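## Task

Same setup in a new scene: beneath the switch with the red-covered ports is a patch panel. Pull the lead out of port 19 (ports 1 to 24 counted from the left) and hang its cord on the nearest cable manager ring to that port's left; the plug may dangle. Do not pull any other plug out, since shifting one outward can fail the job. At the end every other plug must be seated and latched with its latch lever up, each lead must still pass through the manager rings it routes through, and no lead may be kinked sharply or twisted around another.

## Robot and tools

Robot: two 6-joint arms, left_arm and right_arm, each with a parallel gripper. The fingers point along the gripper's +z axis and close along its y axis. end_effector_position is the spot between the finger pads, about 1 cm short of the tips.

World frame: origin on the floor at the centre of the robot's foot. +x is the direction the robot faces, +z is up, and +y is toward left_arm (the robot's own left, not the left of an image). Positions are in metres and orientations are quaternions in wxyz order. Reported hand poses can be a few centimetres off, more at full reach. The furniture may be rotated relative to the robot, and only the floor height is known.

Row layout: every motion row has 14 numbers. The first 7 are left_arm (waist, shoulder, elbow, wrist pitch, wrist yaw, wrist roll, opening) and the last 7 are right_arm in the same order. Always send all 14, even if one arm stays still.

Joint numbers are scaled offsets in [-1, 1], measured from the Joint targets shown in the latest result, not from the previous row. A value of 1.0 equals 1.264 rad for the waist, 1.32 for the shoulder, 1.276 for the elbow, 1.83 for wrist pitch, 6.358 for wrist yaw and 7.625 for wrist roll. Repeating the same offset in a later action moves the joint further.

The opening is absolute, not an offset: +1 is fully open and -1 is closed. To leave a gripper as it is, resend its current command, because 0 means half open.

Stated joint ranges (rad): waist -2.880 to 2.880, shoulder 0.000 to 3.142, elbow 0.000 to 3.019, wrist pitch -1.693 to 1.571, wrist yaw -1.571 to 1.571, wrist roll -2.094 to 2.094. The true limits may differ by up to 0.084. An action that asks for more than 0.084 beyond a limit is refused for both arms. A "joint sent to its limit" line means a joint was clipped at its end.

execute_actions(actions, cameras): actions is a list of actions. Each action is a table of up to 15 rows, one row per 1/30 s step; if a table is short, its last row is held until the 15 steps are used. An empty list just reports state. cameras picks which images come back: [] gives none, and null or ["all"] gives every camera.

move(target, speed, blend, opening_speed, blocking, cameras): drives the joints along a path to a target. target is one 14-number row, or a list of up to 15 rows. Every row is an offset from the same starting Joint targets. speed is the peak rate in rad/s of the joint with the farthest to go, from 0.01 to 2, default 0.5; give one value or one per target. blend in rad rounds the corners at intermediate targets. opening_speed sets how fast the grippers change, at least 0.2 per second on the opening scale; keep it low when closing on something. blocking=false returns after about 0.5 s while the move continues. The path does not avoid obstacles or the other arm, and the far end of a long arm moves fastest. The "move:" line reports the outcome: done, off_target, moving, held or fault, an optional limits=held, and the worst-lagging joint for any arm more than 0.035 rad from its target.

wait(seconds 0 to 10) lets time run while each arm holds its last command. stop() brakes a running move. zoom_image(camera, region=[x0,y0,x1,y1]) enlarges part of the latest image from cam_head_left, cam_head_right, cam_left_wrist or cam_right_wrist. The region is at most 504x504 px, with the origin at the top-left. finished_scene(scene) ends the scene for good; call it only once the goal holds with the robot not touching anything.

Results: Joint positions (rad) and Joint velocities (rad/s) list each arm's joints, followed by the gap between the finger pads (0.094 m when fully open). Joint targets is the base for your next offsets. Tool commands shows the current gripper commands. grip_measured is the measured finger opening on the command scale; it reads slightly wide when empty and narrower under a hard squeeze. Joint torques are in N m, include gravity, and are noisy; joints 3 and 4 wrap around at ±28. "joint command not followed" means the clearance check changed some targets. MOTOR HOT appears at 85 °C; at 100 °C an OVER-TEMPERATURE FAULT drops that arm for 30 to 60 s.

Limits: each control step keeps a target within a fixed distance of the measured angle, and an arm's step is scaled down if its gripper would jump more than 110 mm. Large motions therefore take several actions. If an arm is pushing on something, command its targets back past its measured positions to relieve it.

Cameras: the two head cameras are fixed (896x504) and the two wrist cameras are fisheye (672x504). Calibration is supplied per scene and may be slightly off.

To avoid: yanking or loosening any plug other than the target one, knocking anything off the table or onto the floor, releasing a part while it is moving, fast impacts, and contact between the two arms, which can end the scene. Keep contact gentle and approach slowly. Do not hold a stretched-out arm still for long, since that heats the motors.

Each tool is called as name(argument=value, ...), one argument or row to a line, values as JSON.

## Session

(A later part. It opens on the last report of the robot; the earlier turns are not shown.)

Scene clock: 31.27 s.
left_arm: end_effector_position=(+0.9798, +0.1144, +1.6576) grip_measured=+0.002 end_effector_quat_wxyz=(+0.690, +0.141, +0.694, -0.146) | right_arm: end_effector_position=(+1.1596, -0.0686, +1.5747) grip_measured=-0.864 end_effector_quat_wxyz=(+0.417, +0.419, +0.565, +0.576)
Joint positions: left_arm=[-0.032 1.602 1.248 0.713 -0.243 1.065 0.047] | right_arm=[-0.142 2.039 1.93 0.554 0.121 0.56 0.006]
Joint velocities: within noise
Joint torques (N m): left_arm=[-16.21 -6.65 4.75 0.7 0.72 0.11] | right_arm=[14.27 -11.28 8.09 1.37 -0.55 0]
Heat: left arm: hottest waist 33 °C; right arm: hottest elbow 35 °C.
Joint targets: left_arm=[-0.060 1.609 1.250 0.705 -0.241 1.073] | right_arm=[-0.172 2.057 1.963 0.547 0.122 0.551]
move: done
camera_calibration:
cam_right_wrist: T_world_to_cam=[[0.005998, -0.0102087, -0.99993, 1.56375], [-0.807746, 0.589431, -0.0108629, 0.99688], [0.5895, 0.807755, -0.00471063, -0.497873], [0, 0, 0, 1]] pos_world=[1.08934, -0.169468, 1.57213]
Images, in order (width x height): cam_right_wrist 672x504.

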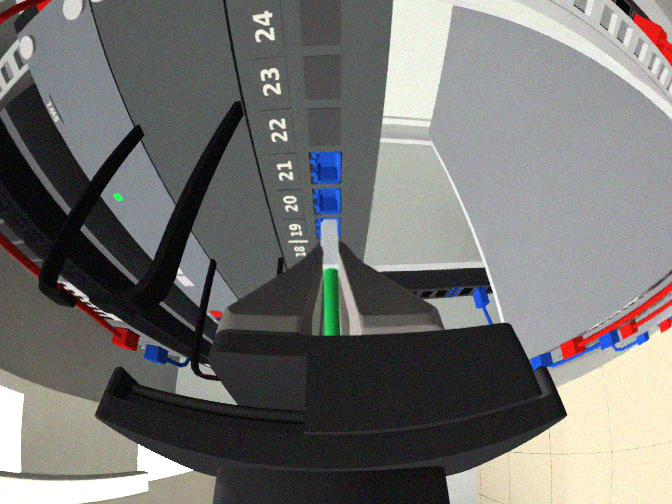

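move(
  target=[0,0,0,0,0,0,0,0.0459,-0.0659,-0.1403,0.0732,0.0061,0,-0.95],
  speed=0.1,
)

zoom_image(
  camera="cam_right_wrist",
  region=[180, 80, 480, 330],
)

zoom_image(
  camera="cam_left_wrist",
  region=[150, 120, 470, 270],
)

Scene clock: 34.80 s.
left_arm: end_effector_position=(+0.9798, +0.1144, +1.6576) grip_measured=+0.002 end_effector_quat_wxyz=(+0.690, +0.141, +0.694, -0.146) | right_arm: end_effector_position=(+1.1285, -0.0700, +1.5584) grip_measured=-0.865 end_effector_quat_wxyz=(+0.419, +0.432, +0.566, +0.563)
Joint positions: left_arm=[-0.032 1.602 1.248 0.713 -0.243 1.065 0.047] | right_arm=[-0.141 1.996 1.784 0.666 0.159 0.558 0.006]
Joint velocities: within noise
Joint torques (N m): left_arm=[-16.21 -6.65 4.77 0.72 0.72 0.11] | right_arm=[18.32 -13.51 5.24 2.13 -0.52 -0.07]
Heat: left arm: hottest waist 33 °C; right arm: hottest elbow 35 °C.
Joint targets: left_arm=[-0.060 1.609 1.250 0.705 -0.241 1.073] | right_arm=[-0.114 1.970 1.784 0.681 0.161 0.551]
move: done
camera_calibration:
cam_left_wrist: T_world_to_cam=[[-0.399381, -0.916718, 0.0111172, 0.479619], [-0.552441, 0.230966, -0.800914, 1.84463], [0.731644, -0.326012, -0.598676, 0.435055], [0, 0, 0, 1]] pos_world=[0.892295, 0.155461, 1.73251]
cam_right_wrist: T_world_to_cam=[[-0.0192571, -0.0185641, -0.999642, 1.57509], [-0.791366, 0.611331, 0.00389202, 0.932452], [0.61104, 0.791157, -0.0264634, -0.470013], [0, 0, 0, 1]] pos_world=[1.05544, -0.168942, 1.55846]

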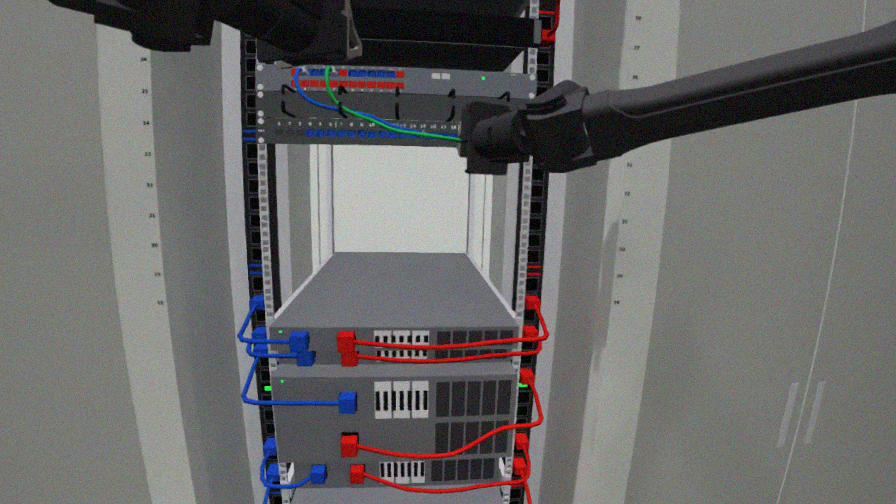

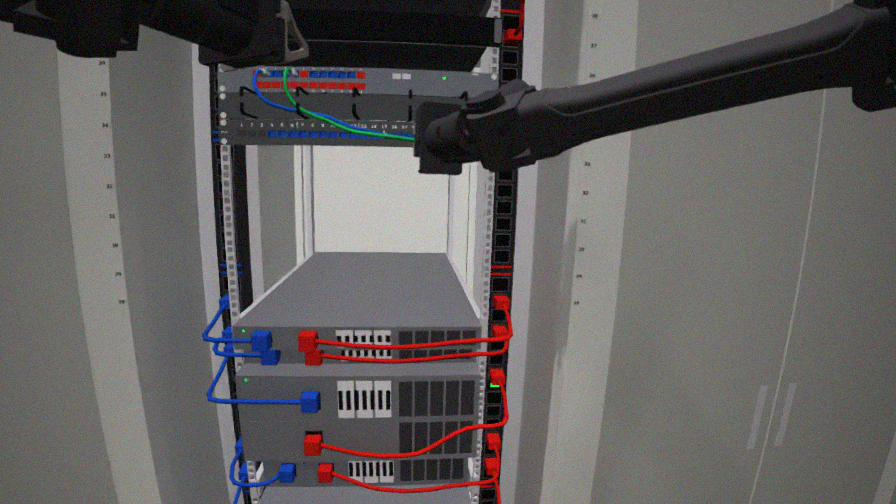

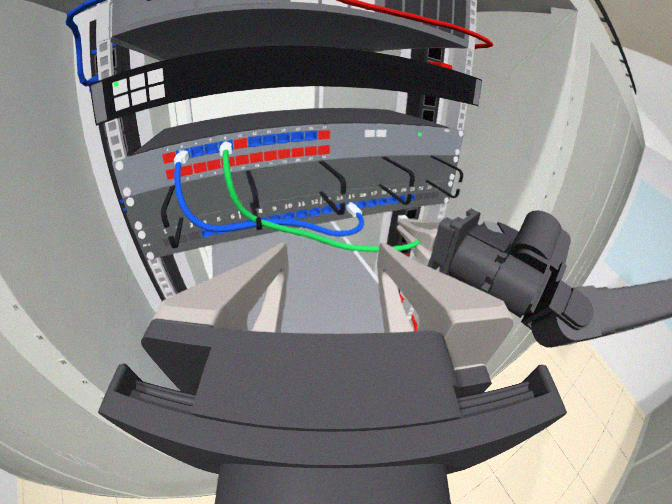

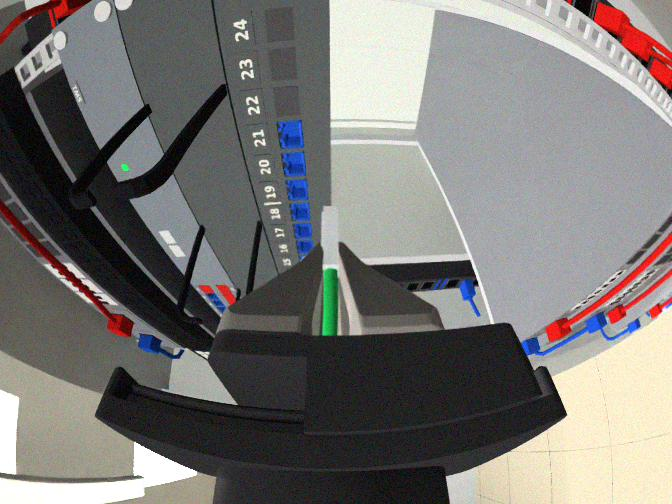

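Scaled by 1.680 from the camera's 672x504 image, which has a finer 960x720 frame.

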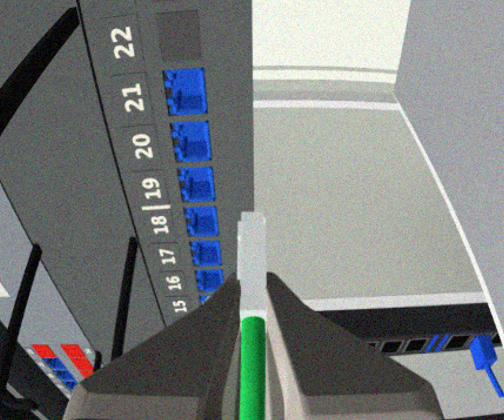

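Scaled by 1.575 from the camera's 672x504 image, which has a finer 960x720 frame.

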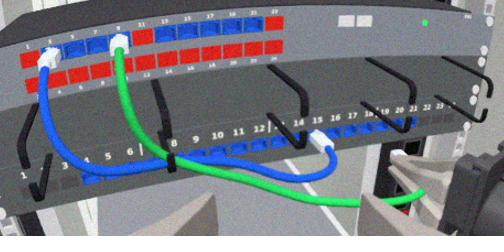

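execute_actions(
  actions=[],
)

Scene clock: 36.30 s.
left_arm: end_effector_position=(+0.9798, +0.1144, +1.6576) grip_measured=+0.002 end_effector_quat_wxyz=(+0.690, +0.141, +0.694, -0.146) | right_arm: end_effector_position=(+1.1285, -0.0702, +1.5585) grip_measured=-0.866 end_effector_quat_wxyz=(+0.419, +0.433, +0.566, +0.562)
Joint positions: left_arm=[-0.032 1.602 1.248 0.713 -0.243 1.065 0.047] | right_arm=[-0.141 1.996 1.784 0.667 0.159 0.558 0.006]
Joint velocities: within noise
Joint torques (N m): left_arm=[-16.21 -6.65 4.75 0.7 0.72 0.11] | right_arm=[18.49 -13.63 5.09 2.11 -0.49 -0.07]
Heat: left arm: hottest waist 33 °C; right arm: hottest elbow 35 °C.
Joint targets: left_arm=[-0.060 1.609 1.250 0.705 -0.241 1.073] | right_arm=[-0.114 1.970 1.784 0.681 0.161 0.551]
Tool commands: left_gripper/opening=+0.0 right_gripper/opening=-0.95
camera_calibration:
cam_left_wrist: T_world_to_cam=[[-0.399381, -0.916718, 0.0111172, 0.479619], [-0.552441, 0.230966, -0.800914, 1.84463], [0.731644, -0.326012, -0.598676, 0.435055], [0, 0, 0, 1]] pos_world=[0.892295, 0.155461, 1.73251]
cam_right_wrist: T_world_to_cam=[[-0.0192398, -0.0184263, -0.999645, 1.57513], [-0.79085, 0.611998, 0.00394027, 0.931997], [0.611708, 0.790645, -0.0263472, -0.470869], [0, 0, 0, 1]] pos_world=[1.05541, -0.169066, 1.55849]

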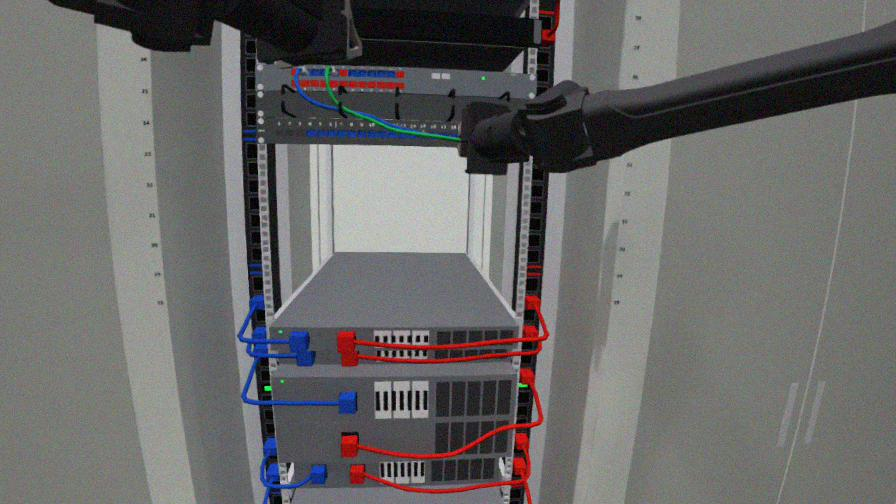

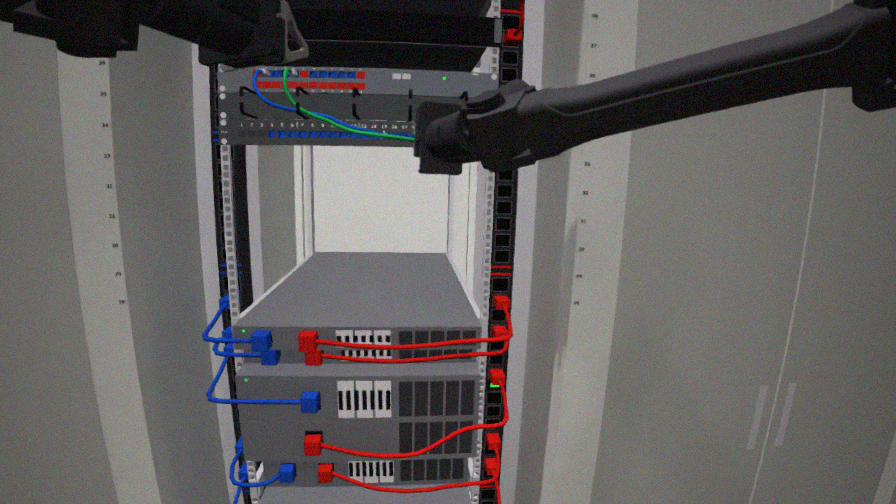

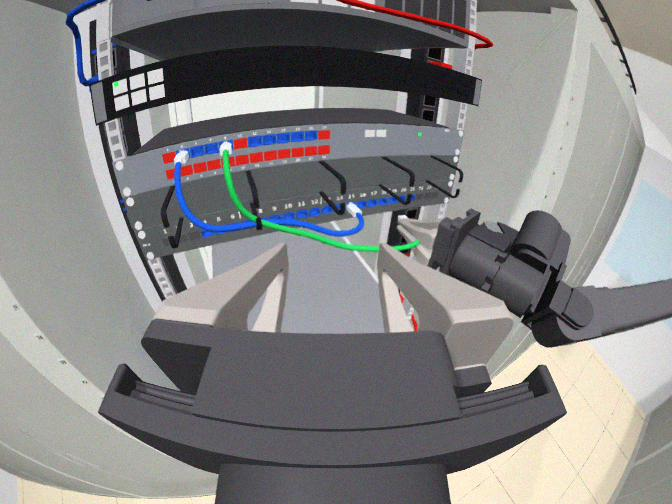

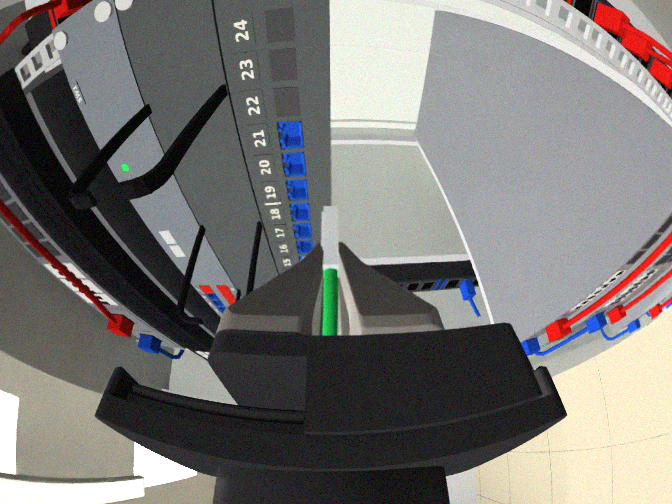

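move(
  target=[
    [0,0,0,0,0,0,0,0.0388,0.0795,-0.0948,0.2432,0.0263,-0.0144,-0.95],
    [0,0,0,0,0,0,0,0.0886,0.1212,-0.0188,0.3213,0.0418,-0.0274,-0.95],
  ],
  speed=0.35,
  blend=[0.03,0],
)

Scene clock: 40.33 s.
left_arm: end_effector_position=(+0.9798, +0.1144, +1.6576) grip_measured=+0.002 end_effector_quat_wxyz=(+0.690, +0.141, +0.694, -0.146) | right_arm: end_effector_position=(+1.0664, -0.0737, +1.5897) grip_measured=-0.866 end_effector_quat_wxyz=(+0.534, +0.535, +0.465, +0.461)
Joint positions: left_arm=[-0.032 1.602 1.248 0.713 -0.243 1.065 0.047] | right_arm=[-0.031 2.115 1.732 1.26 0.426 0.356 0.006]
Joint velocities: within noise
Joint torques (N m): left_arm=[-16.21 -6.71 4.75 0.73 0.72 0.11] | right_arm=[18.78 -9.41 6.98 1.4 -0.63 -0.16]
Heat: left arm: hottest waist 33 °C; right arm: hottest elbow 35 °C.
Joint targets: left_arm=[-0.060 1.609 1.250 0.705 -0.241 1.073] | right_arm=[-0.002 2.130 1.760 1.269 0.427 0.342]
move: done
camera_calibration:
cam_left_wrist: T_world_to_cam=[[-0.399381, -0.916718, 0.0111172, 0.479619], [-0.552441, 0.230966, -0.800914, 1.84463], [0.731644, -0.326012, -0.598676, 0.435055], [0, 0, 0, 1]] pos_world=[0.892295, 0.155461, 1.73251]
cam_right_wrist: T_world_to_cam=[[-0.017197, -0.0256708, -0.999523, 1.60213], [-0.471201, 0.881906, -0.0145429, 0.593326], [0.881858, 0.470726, -0.0272622, -0.739412], [0, 0, 0, 1]] pos_world=[0.959184, -0.134069, 1.58984]

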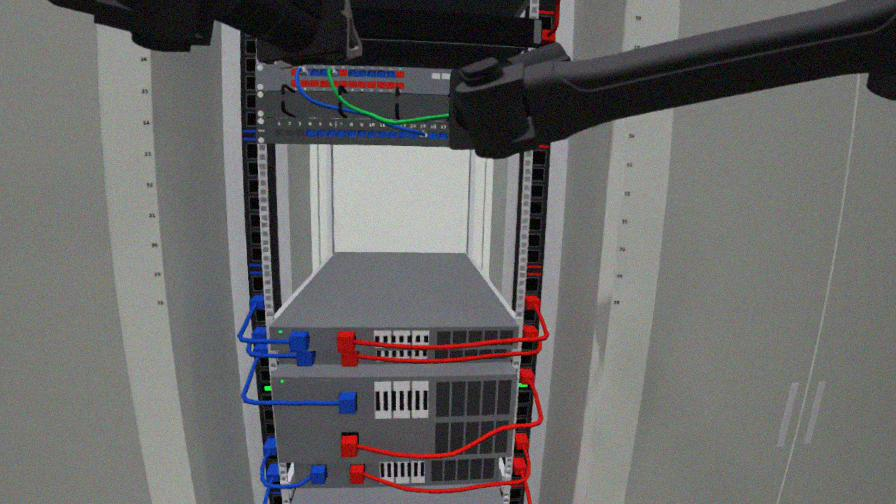

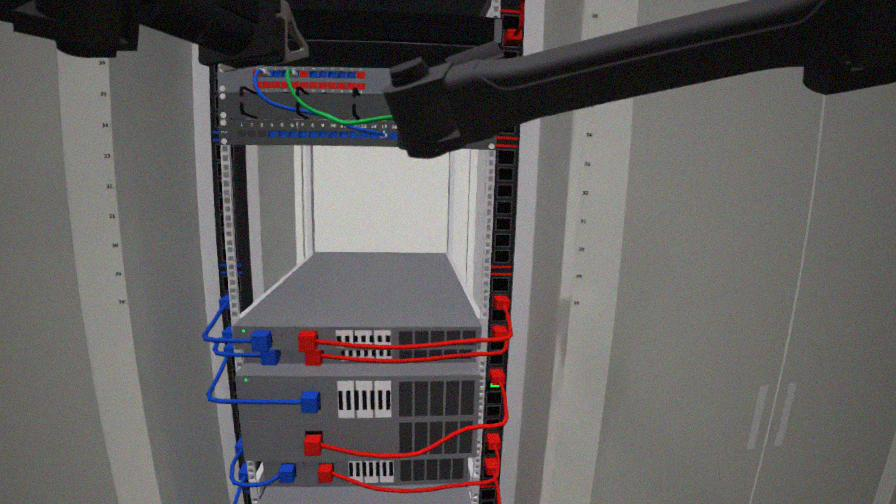

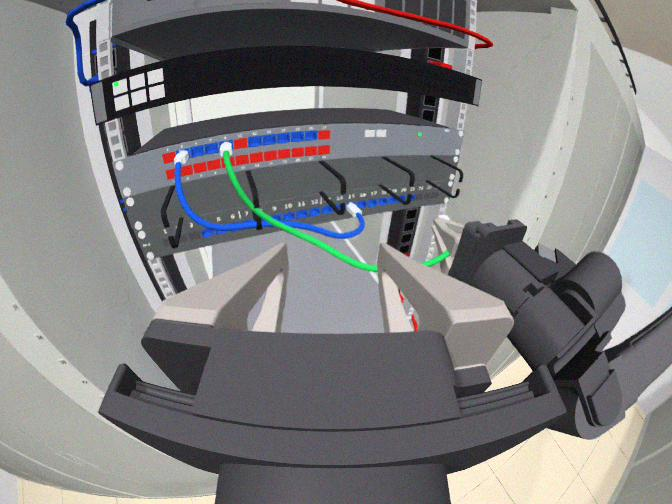

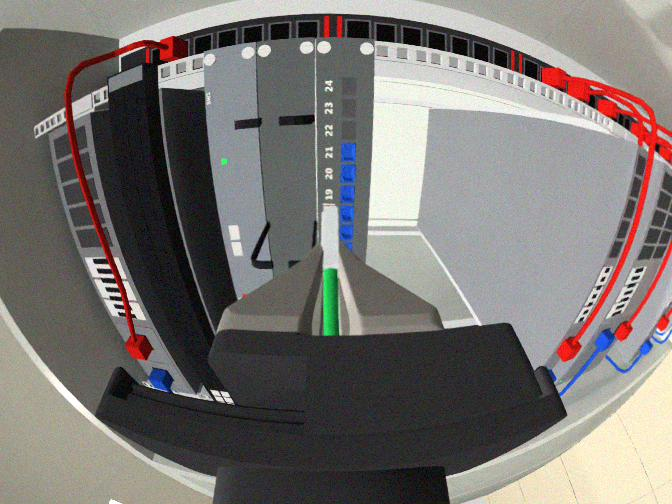

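zoom_image(
  camera="cam_left_wrist",
  region=[150, 120, 480, 290],
)

zoom_image(
  camera="cam_head_left",
  region=[260, 60, 480, 150],
)

zoom_image(
  camera="cam_head_right",
  region=[220, 60, 440, 150],
)

Scaled by 1.527 from the camera's 672x504 image, which has a finer 960x720 frame.

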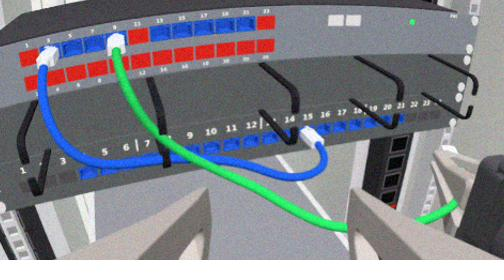

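Scaled by 2.291 from the camera's 896x504 image, which has a finer 1280x720 frame.

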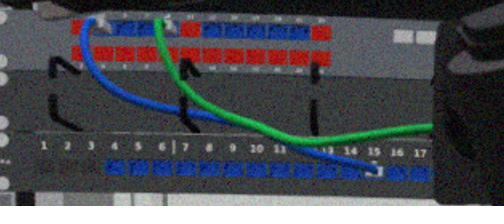

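Scaled by 2.291 from the camera's 896x504 image, which has a finer 1280x720 frame.

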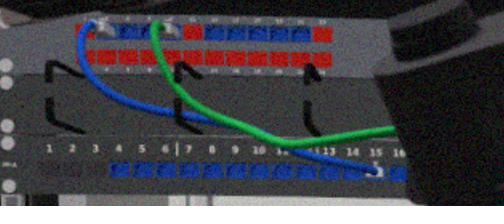

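zoom_image(
  camera="cam_left_wrist",
  region=[210, 160, 310, 240],
)

zoom_image(
  camera="cam_head_left",
  region=[310, 70, 380, 140],
)

Scaled by 5.040 from the camera's 672x504 image, which has a finer 960x720 frame.

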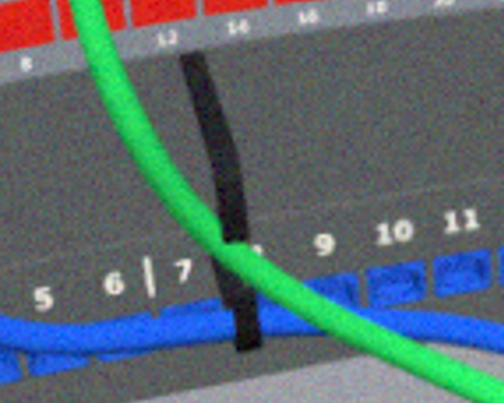

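Scaled by 7.200 from the camera's 896x504 image, which has a finer 1280x720 frame.

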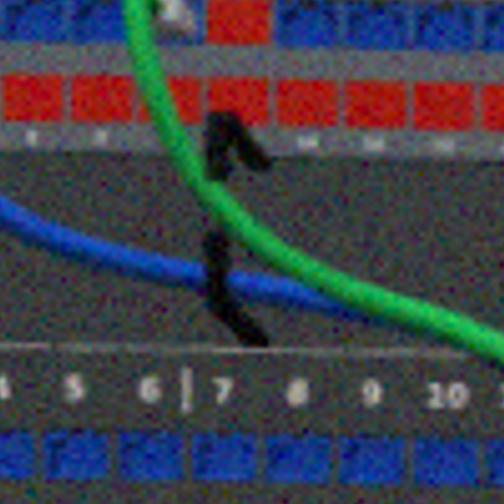

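move(
  target=[0,0,0,0,0,0,0,0.0222,0.0015,0.0643,-0.0492,0.0019,-0.0021,-0.95],
  speed=0.2,
)

zoom_image(
  camera="cam_left_wrist",
  region=[150, 120, 480, 290],
)

zoom_image(
  camera="cam_head_left",
  region=[310, 60, 480, 140],
)

zoom_image(
  camera="cam_head_right",
  region=[270, 60, 440, 140],
)

Scene clock: 42.80 s.
left_arm: end_effector_position=(+0.9798, +0.1144, +1.6576) grip_measured=+0.002 end_effector_quat_wxyz=(+0.690, +0.141, +0.694, -0.146) | right_arm: end_effector_position=(+1.0877, -0.0800, +1.6167) grip_measured=-0.866 end_effector_quat_wxyz=(+0.535, +0.536, +0.463, +0.460)
Joint positions: left_arm=[-0.032 1.602 1.248 0.713 -0.243 1.065 0.047] | right_arm=[-0.012 2.116 1.817 1.189 0.438 0.339 0.006]
Joint velocities: within noise
Joint torques (N m): left_arm=[-16.21 -6.71 4.75 0.72 0.72 0.11] | right_arm=[19.72 -9.7 6.79 0.85 -0.59 -0.13]
Heat: left arm: hottest waist 33 °C; right arm: hottest elbow 36 °C.
Joint targets: left_arm=[-0.060 1.609 1.250 0.705 -0.241 1.073] | right_arm=[0.026 2.132 1.842 1.179 0.439 0.326]
move: off_target (right_arm); right_arm: the waist is farthest, 0.038 rad from its target
camera_calibration:
cam_left_wrist: T_world_to_cam=[[-0.399381, -0.916718, 0.0111172, 0.479619], [-0.552441, 0.230966, -0.800914, 1.84463], [0.731644, -0.326012, -0.598676, 0.435055], [0, 0, 0, 1]] pos_world=[0.892295, 0.155461, 1.73251]
cam_right_wrist: T_world_to_cam=[[-0.015611, -0.0249021, -0.999568, 1.62777], [-0.467071, 0.884097, -0.0147308, 0.605253], [0.884082, 0.466639, -0.0254327, -0.760271], [0, 0, 0, 1]] pos_world=[0.980249, -0.139795, 1.61665]

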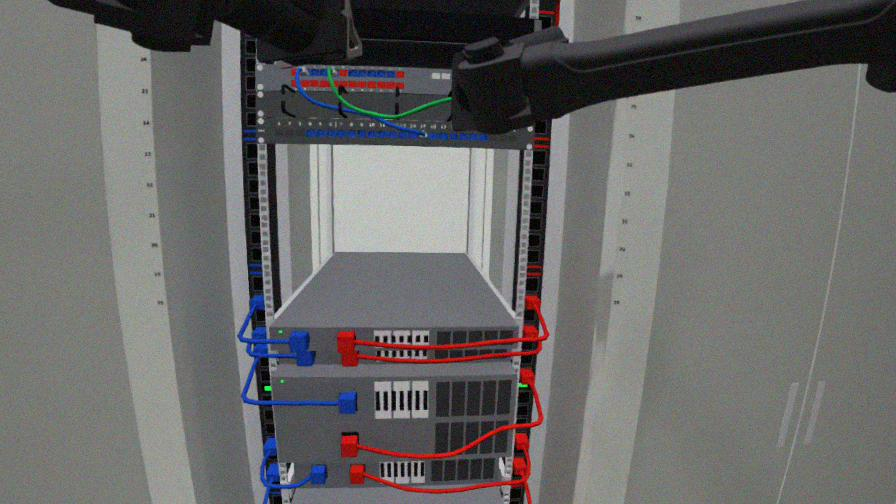

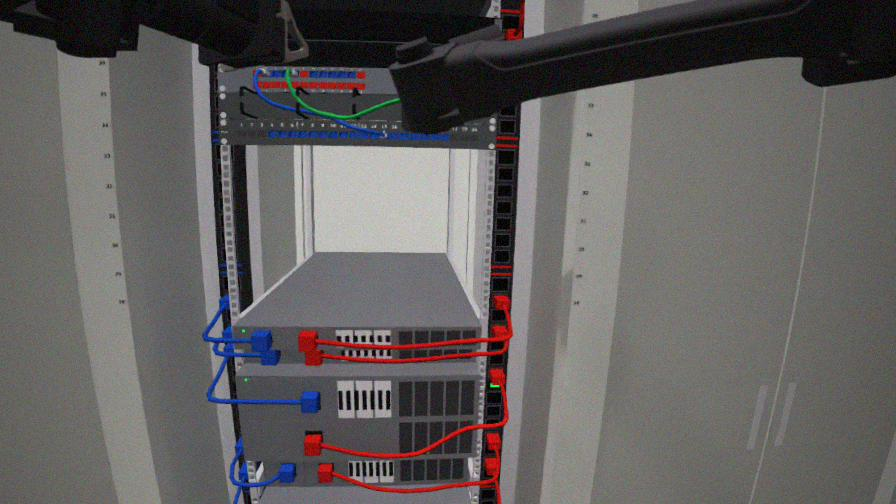

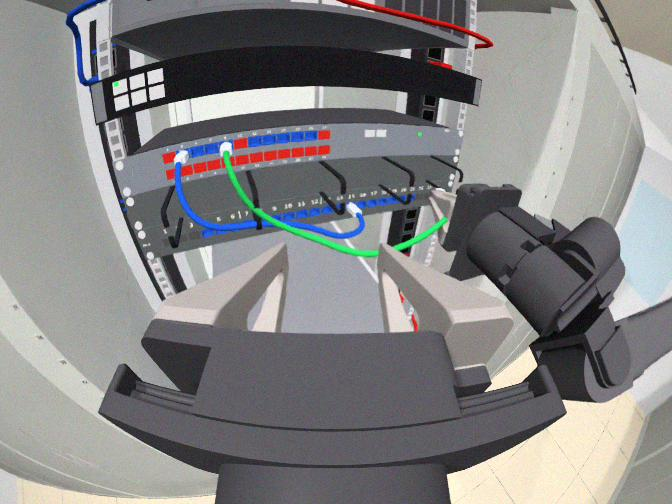

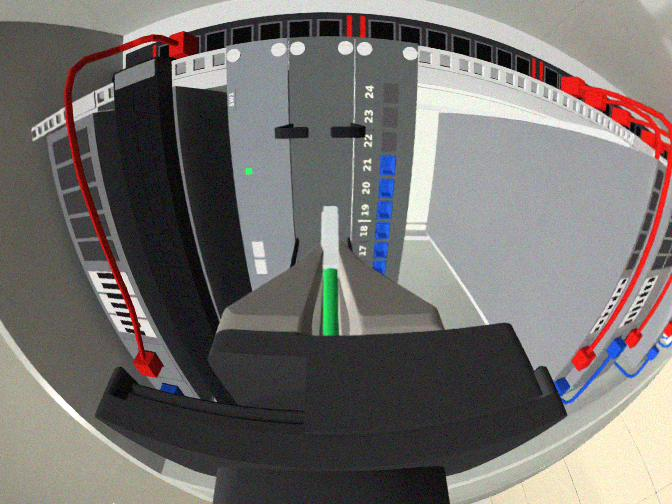

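Scaled by 1.527 from the camera's 672x504 image, which has a finer 960x720 frame.

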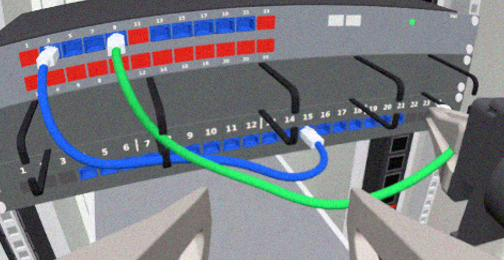

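Scaled by 2.965 from the camera's 896x504 image, which has a finer 1280x720 frame.

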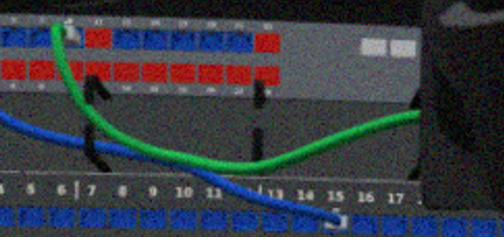

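Scaled by 2.965 from the camera's 896x504 image, which has a finer 1280x720 frame.

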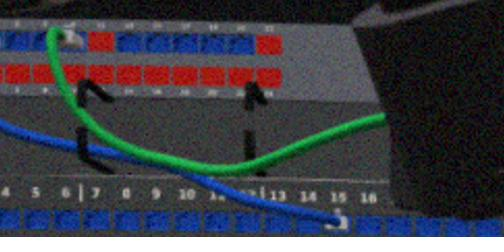

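zoom_image(
  camera="cam_head_left",
  region=[320, 75, 370, 125],
)

zoom_image(
  camera="cam_left_wrist",
  region=[220, 165, 300, 240],
)

zoom_image(
  camera="cam_left_wrist",
  region=[350, 150, 470, 270],
)

Scaled by 10.080 from the camera's 896x504 image, which has a finer 1280x720 frame.

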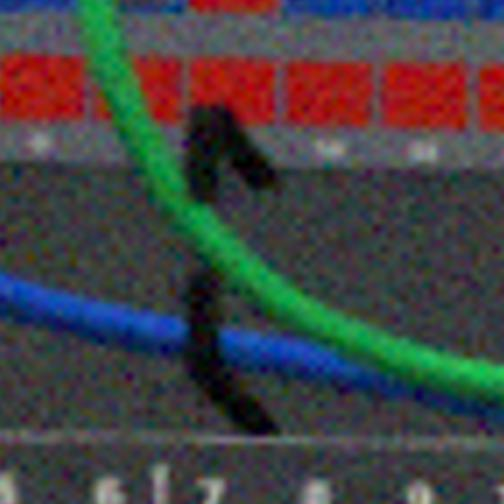

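Scaled by 6.300 from the camera's 672x504 image, which has a finer 960x720 frame.

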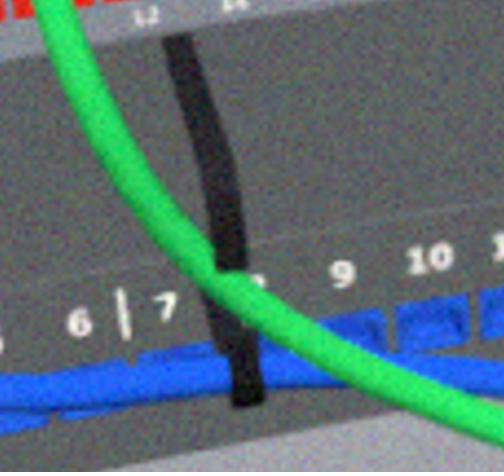

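Scaled by 4.200 from the camera's 672x504 image, which has a finer 960x720 frame.

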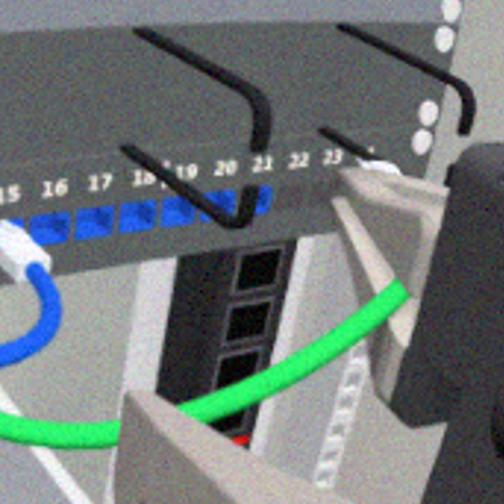

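move(
  target=[
    [0,0,0,0,0,-0.19,0,0,0,0,0,0,0,-0.95],
    [0.004,0.2167,0.1183,0.1705,-0.0104,-0.2017,0,0,0,0,0,0,0,-0.95],
  ],
  speed=[1.0,0.35],
  blend=[0.1,0],
)

zoom_image(
  camera="cam_left_wrist",
  region=[100, 50, 604, 350],
)

Scene clock: 48.13 s.
left_arm: end_effector_position=(+0.9839, +0.0319, +1.6154) grip_measured=+0.002 end_effector_quat_wxyz=(+0.429, -0.428, +0.564, -0.561) | right_arm: end_effector_position=(+1.0877, -0.0799, +1.6166) grip_measured=-0.866 end_effector_quat_wxyz=(+0.535, +0.536, +0.463, +0.460)
Joint positions: left_arm=[-0.032 1.892 1.376 1.004 -0.306 -0.457 0.047] | right_arm=[-0.012 2.116 1.817 1.188 0.439 0.338 0.006]
Joint velocities: within noise
Joint torques (N m): left_arm=[-18.73 -8.88 6.23 1.35 0.57 0.03] | right_arm=[19.6 -9.7 6.93 0.66 -0.62 -0.13]
Heat: left arm: hottest waist 34 °C; right arm: hottest elbow 36 °C.
Joint targets: left_arm=[-0.055 1.894 1.401 1.017 -0.308 -0.466] | right_arm=[0.026 2.132 1.842 1.179 0.439 0.326]
move: off_target (right_arm); right_arm: the waist is farthest, 0.038 rad from its target
camera_calibration:
cam_left_wrist: T_world_to_cam=[[0.0000457375, -0.00215054, 0.999998, -1.61354], [-0.787578, -0.616213, -0.00128917, 0.798786], [0.616215, -0.787576, -0.0017219, -0.456067], [0, 0, 0, 1]] pos_world=[0.910215, 0.129564, 1.61378]
cam_right_wrist: T_world_to_cam=[[-0.016156, -0.0253714, -0.999548, 1.62821], [-0.467256, 0.883997, -0.014886, 0.605647], [0.883975, 0.466804, -0.0261368, -0.759041], [0, 0, 0, 1]] pos_world=[0.98027, -0.139757, 1.61665]

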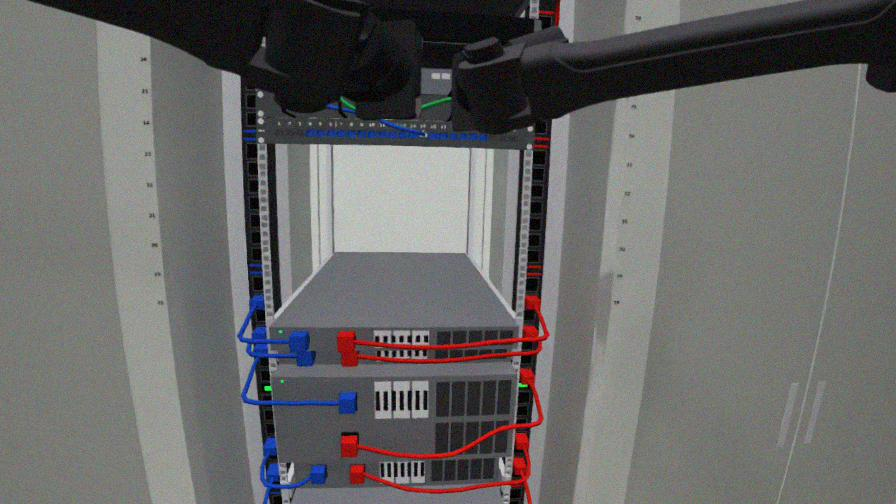

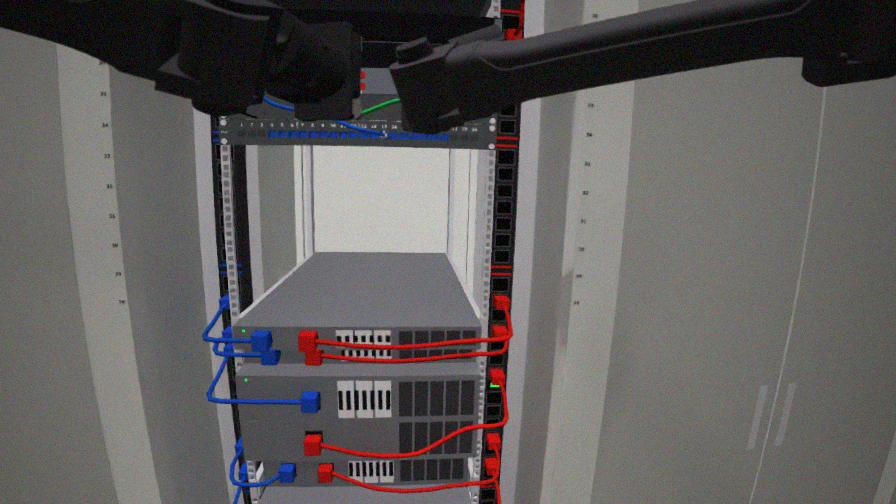

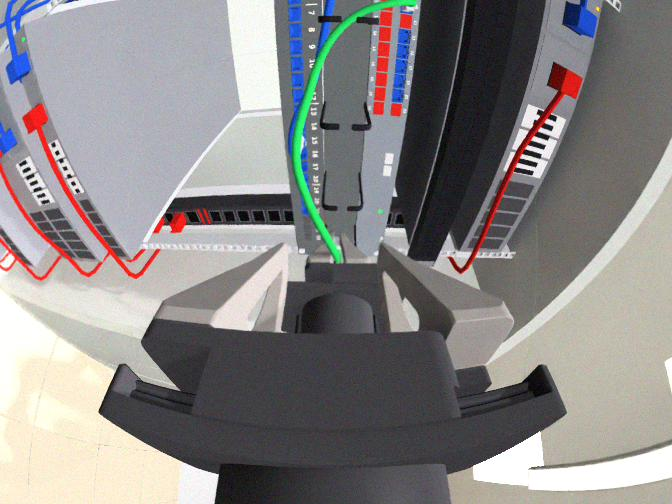

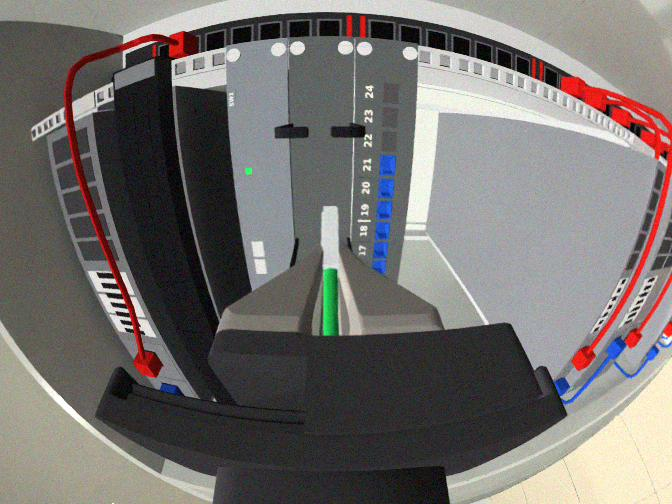

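Scaled by 1.000.

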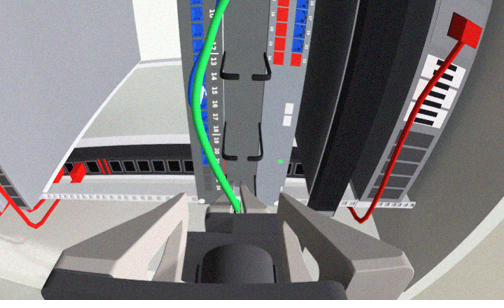

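zoom_image(
  camera="cam_left_wrist",
  region=[270, 80, 400, 280],
)

Scaled by 2.520 from the camera's 672x504 image, which has a finer 960x720 frame.

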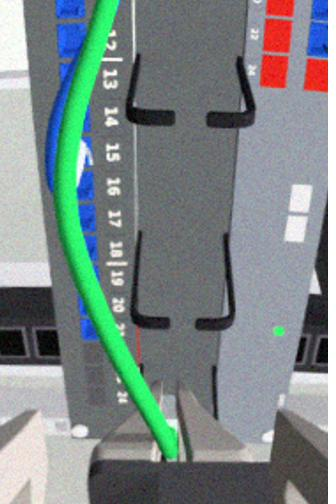

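move(
  target=[
    [-0.0047,-0.0735,-0.1019,0.0148,-0.0008,0,0,0,0,0,0,0,0,-0.95],
    [-0.0047,-0.0735,-0.1019,0.0148,-0.0008,0,0,0.0087,0.1008,0.1481,0.1049,0.0101,-0.0144,-0.95],
  ],
  speed=0.25,
  blend=[0.05,0],
)

zoom_image(
  camera="cam_left_wrist",
  region=[250, 60, 420, 290],
)

Scene clock: 52.30 s.
left_arm: end_effector_position=(+0.9661, +0.0610, +1.6174) grip_measured=+0.002 end_effector_quat_wxyz=(+0.430, -0.430, +0.563, -0.559) | right_arm: end_effector_position=(+1.0918, -0.0922, +1.6163) grip_measured=-0.866 end_effector_quat_wxyz=(+0.582, +0.582, +0.404, +0.399)
Joint positions: left_arm=[-0.032 1.81 1.271 1.032 -0.311 -0.458 0.047] | right_arm=[-0.007 2.245 2.001 1.366 0.502 0.228 0.006]
Joint velocities: within noise
Joint torques (N m): left_arm=[-18.02 -9.58 4.18 1.32 0.57 0.05] | right_arm=[21.25 -9.58 7.2 1.05 -0.6 -0.11]
Heat: left arm: hottest waist 34 °C; right arm: hottest elbow 36 °C.
Joint targets: left_arm=[-0.061 1.798 1.271 1.044 -0.313 -0.466] | right_arm=[0.037 2.265 2.031 1.371 0.503 0.216]
move: off_target (right_arm); right_arm: the waist is farthest, 0.044 rad from its target
camera_calibration:
cam_left_wrist: T_world_to_cam=[[0.00315289, -0.0008973, 0.999995, -1.6185], [-0.783993, -0.620767, 0.00191484, 0.794373], [0.620762, -0.783995, -0.00266069, -0.425327], [0, 0, 0, 1]] pos_world=[0.891913, 0.158214, 1.61584]
cam_right_wrist: T_world_to_cam=[[-0.0217178, -0.0223859, -0.999513, 1.63397], [-0.26816, 0.963246, -0.015747, 0.409715], [0.963129, 0.267688, -0.0269226, -0.860393], [0, 0, 0, 1]] pos_world=[0.974025, -0.127762, 1.61646]

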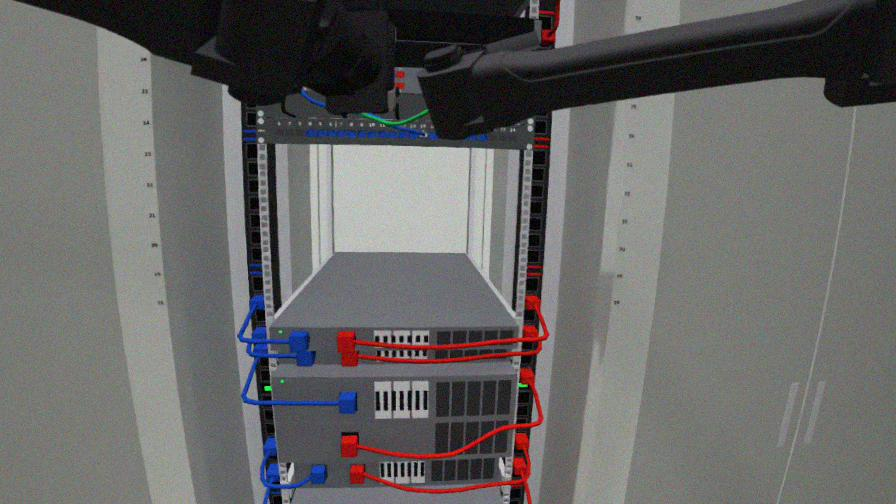

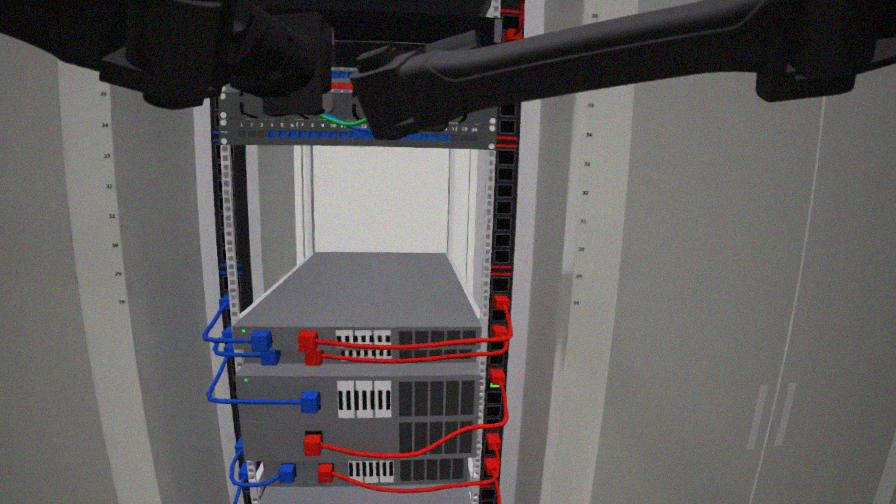

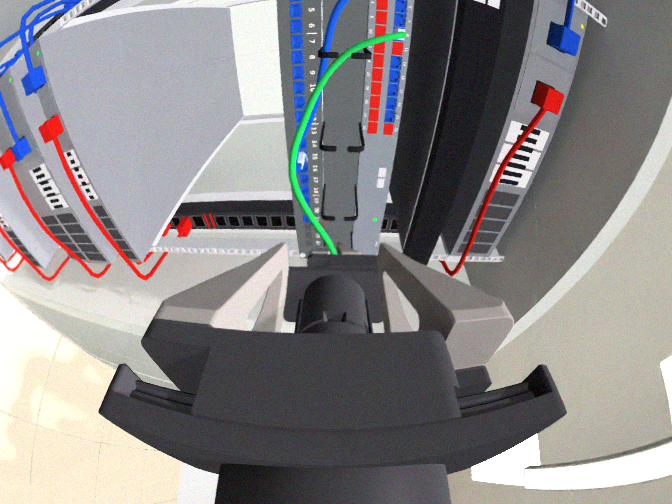

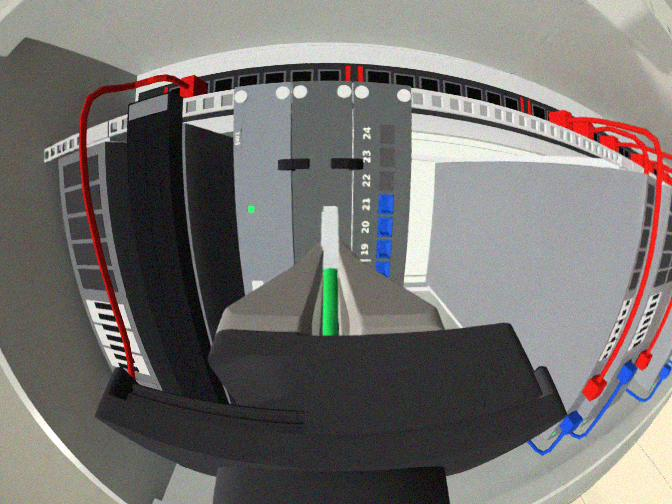

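Scaled by 2.191 from the camera's 672x504 image, which has a finer 960x720 frame.

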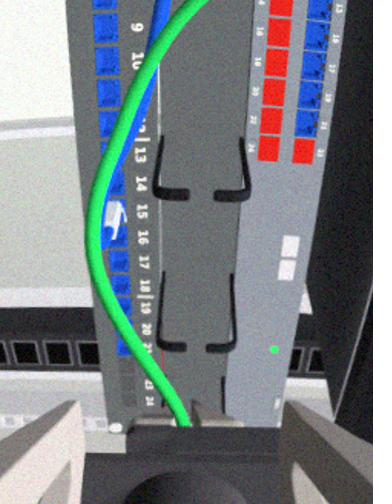

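move(
  target=[0,0,0,0,0,0,0,0.0174,0,0,0,0,0,-0.95],
  speed=0.1,
  cameras=["cam_left_wrist","cam_right_wrist"],
)

zoom_image(
  camera="cam_left_wrist",
  region=[270, 130, 400, 280],
)

Scene clock: 53.53 s.
left_arm: end_effector_position=(+0.9661, +0.0610, +1.6174) grip_measured=+0.002 end_effector_quat_wxyz=(+0.430, -0.430, +0.563, -0.559) | right_arm: end_effector_position=(+1.0849, -0.0831, +1.6349) grip_measured=-0.866 end_effector_quat_wxyz=(+0.577, +0.581, +0.399, +0.411)
Joint positions: left_arm=[-0.032 1.81 1.271 1.032 -0.311 -0.458 0.047] | right_arm=[0.02 2.245 2.001 1.367 0.502 0.227 0.006]
Joint velocities: within noise
Joint torques (N m): left_arm=[-18.02 -9.58 4.18 1.31 0.57 0.05] | right_arm=[20.66 -9.41 7.09 0.95 -0.65 -0.12]
Heat: left arm: hottest waist 34 °C; right arm: hottest elbow 36 °C.
Joint targets: left_arm=[-0.061 1.798 1.271 1.044 -0.313 -0.466] | right_arm=[0.059 2.265 2.031 1.371 0.503 0.216]
move: off_target (right_arm); right_arm: the waist is farthest, 0.038 rad from its target
camera_calibration:
cam_left_wrist: T_world_to_cam=[[0.00315289, -0.0008973, 0.999995, -1.6185], [-0.783993, -0.620767, 0.00191484, 0.794373], [0.620762, -0.783995, -0.00266069, -0.425327], [0, 0, 0, 1]] pos_world=[0.891913, 0.158214, 1.61584]
cam_right_wrist: T_world_to_cam=[[-0.00544618, -0.00592791, -0.999968, 1.63708], [-0.28127, 0.95962, -0.00415683, 0.394368], [0.959613, 0.281238, -0.0068936, -0.883557], [0, 0, 0, 1]] pos_world=[0.967713, -0.120249, 1.63258]
Images, in order (width x height): cam_left_wrist 672x504, cam_right_wrist 672x504.

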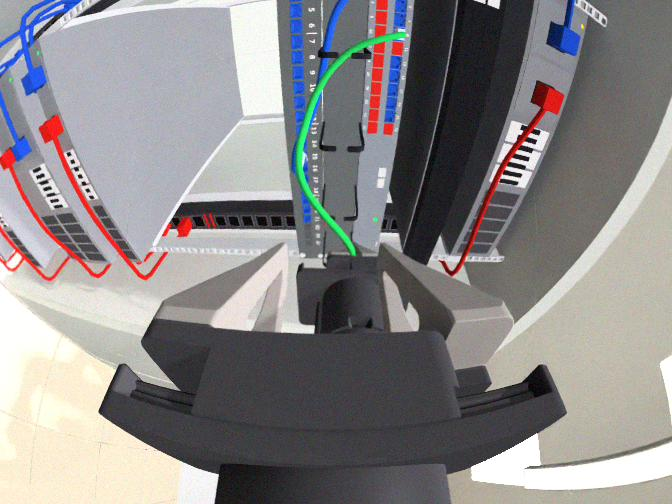

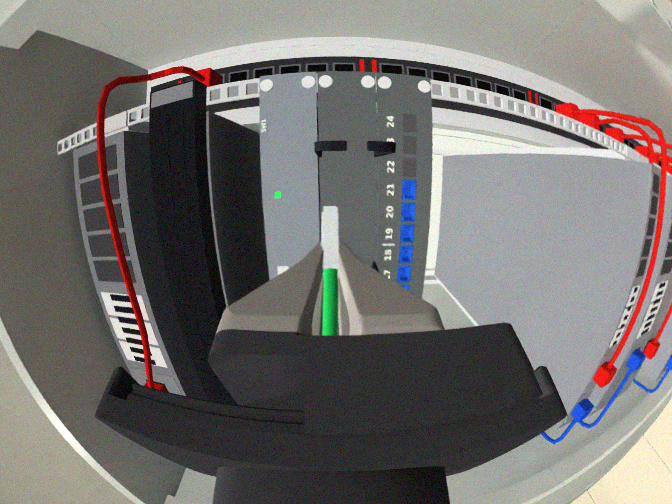

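Scaled by 3.360 from the camera's 672x504 image, which has a finer 960x720 frame.

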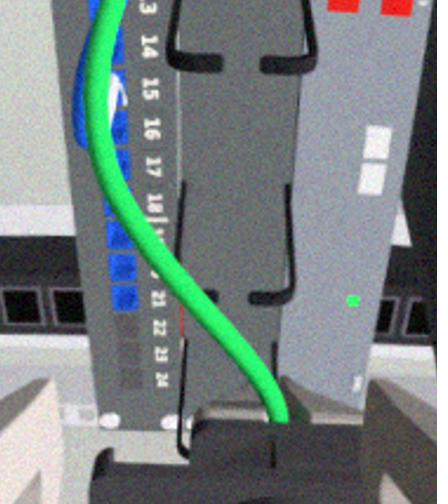

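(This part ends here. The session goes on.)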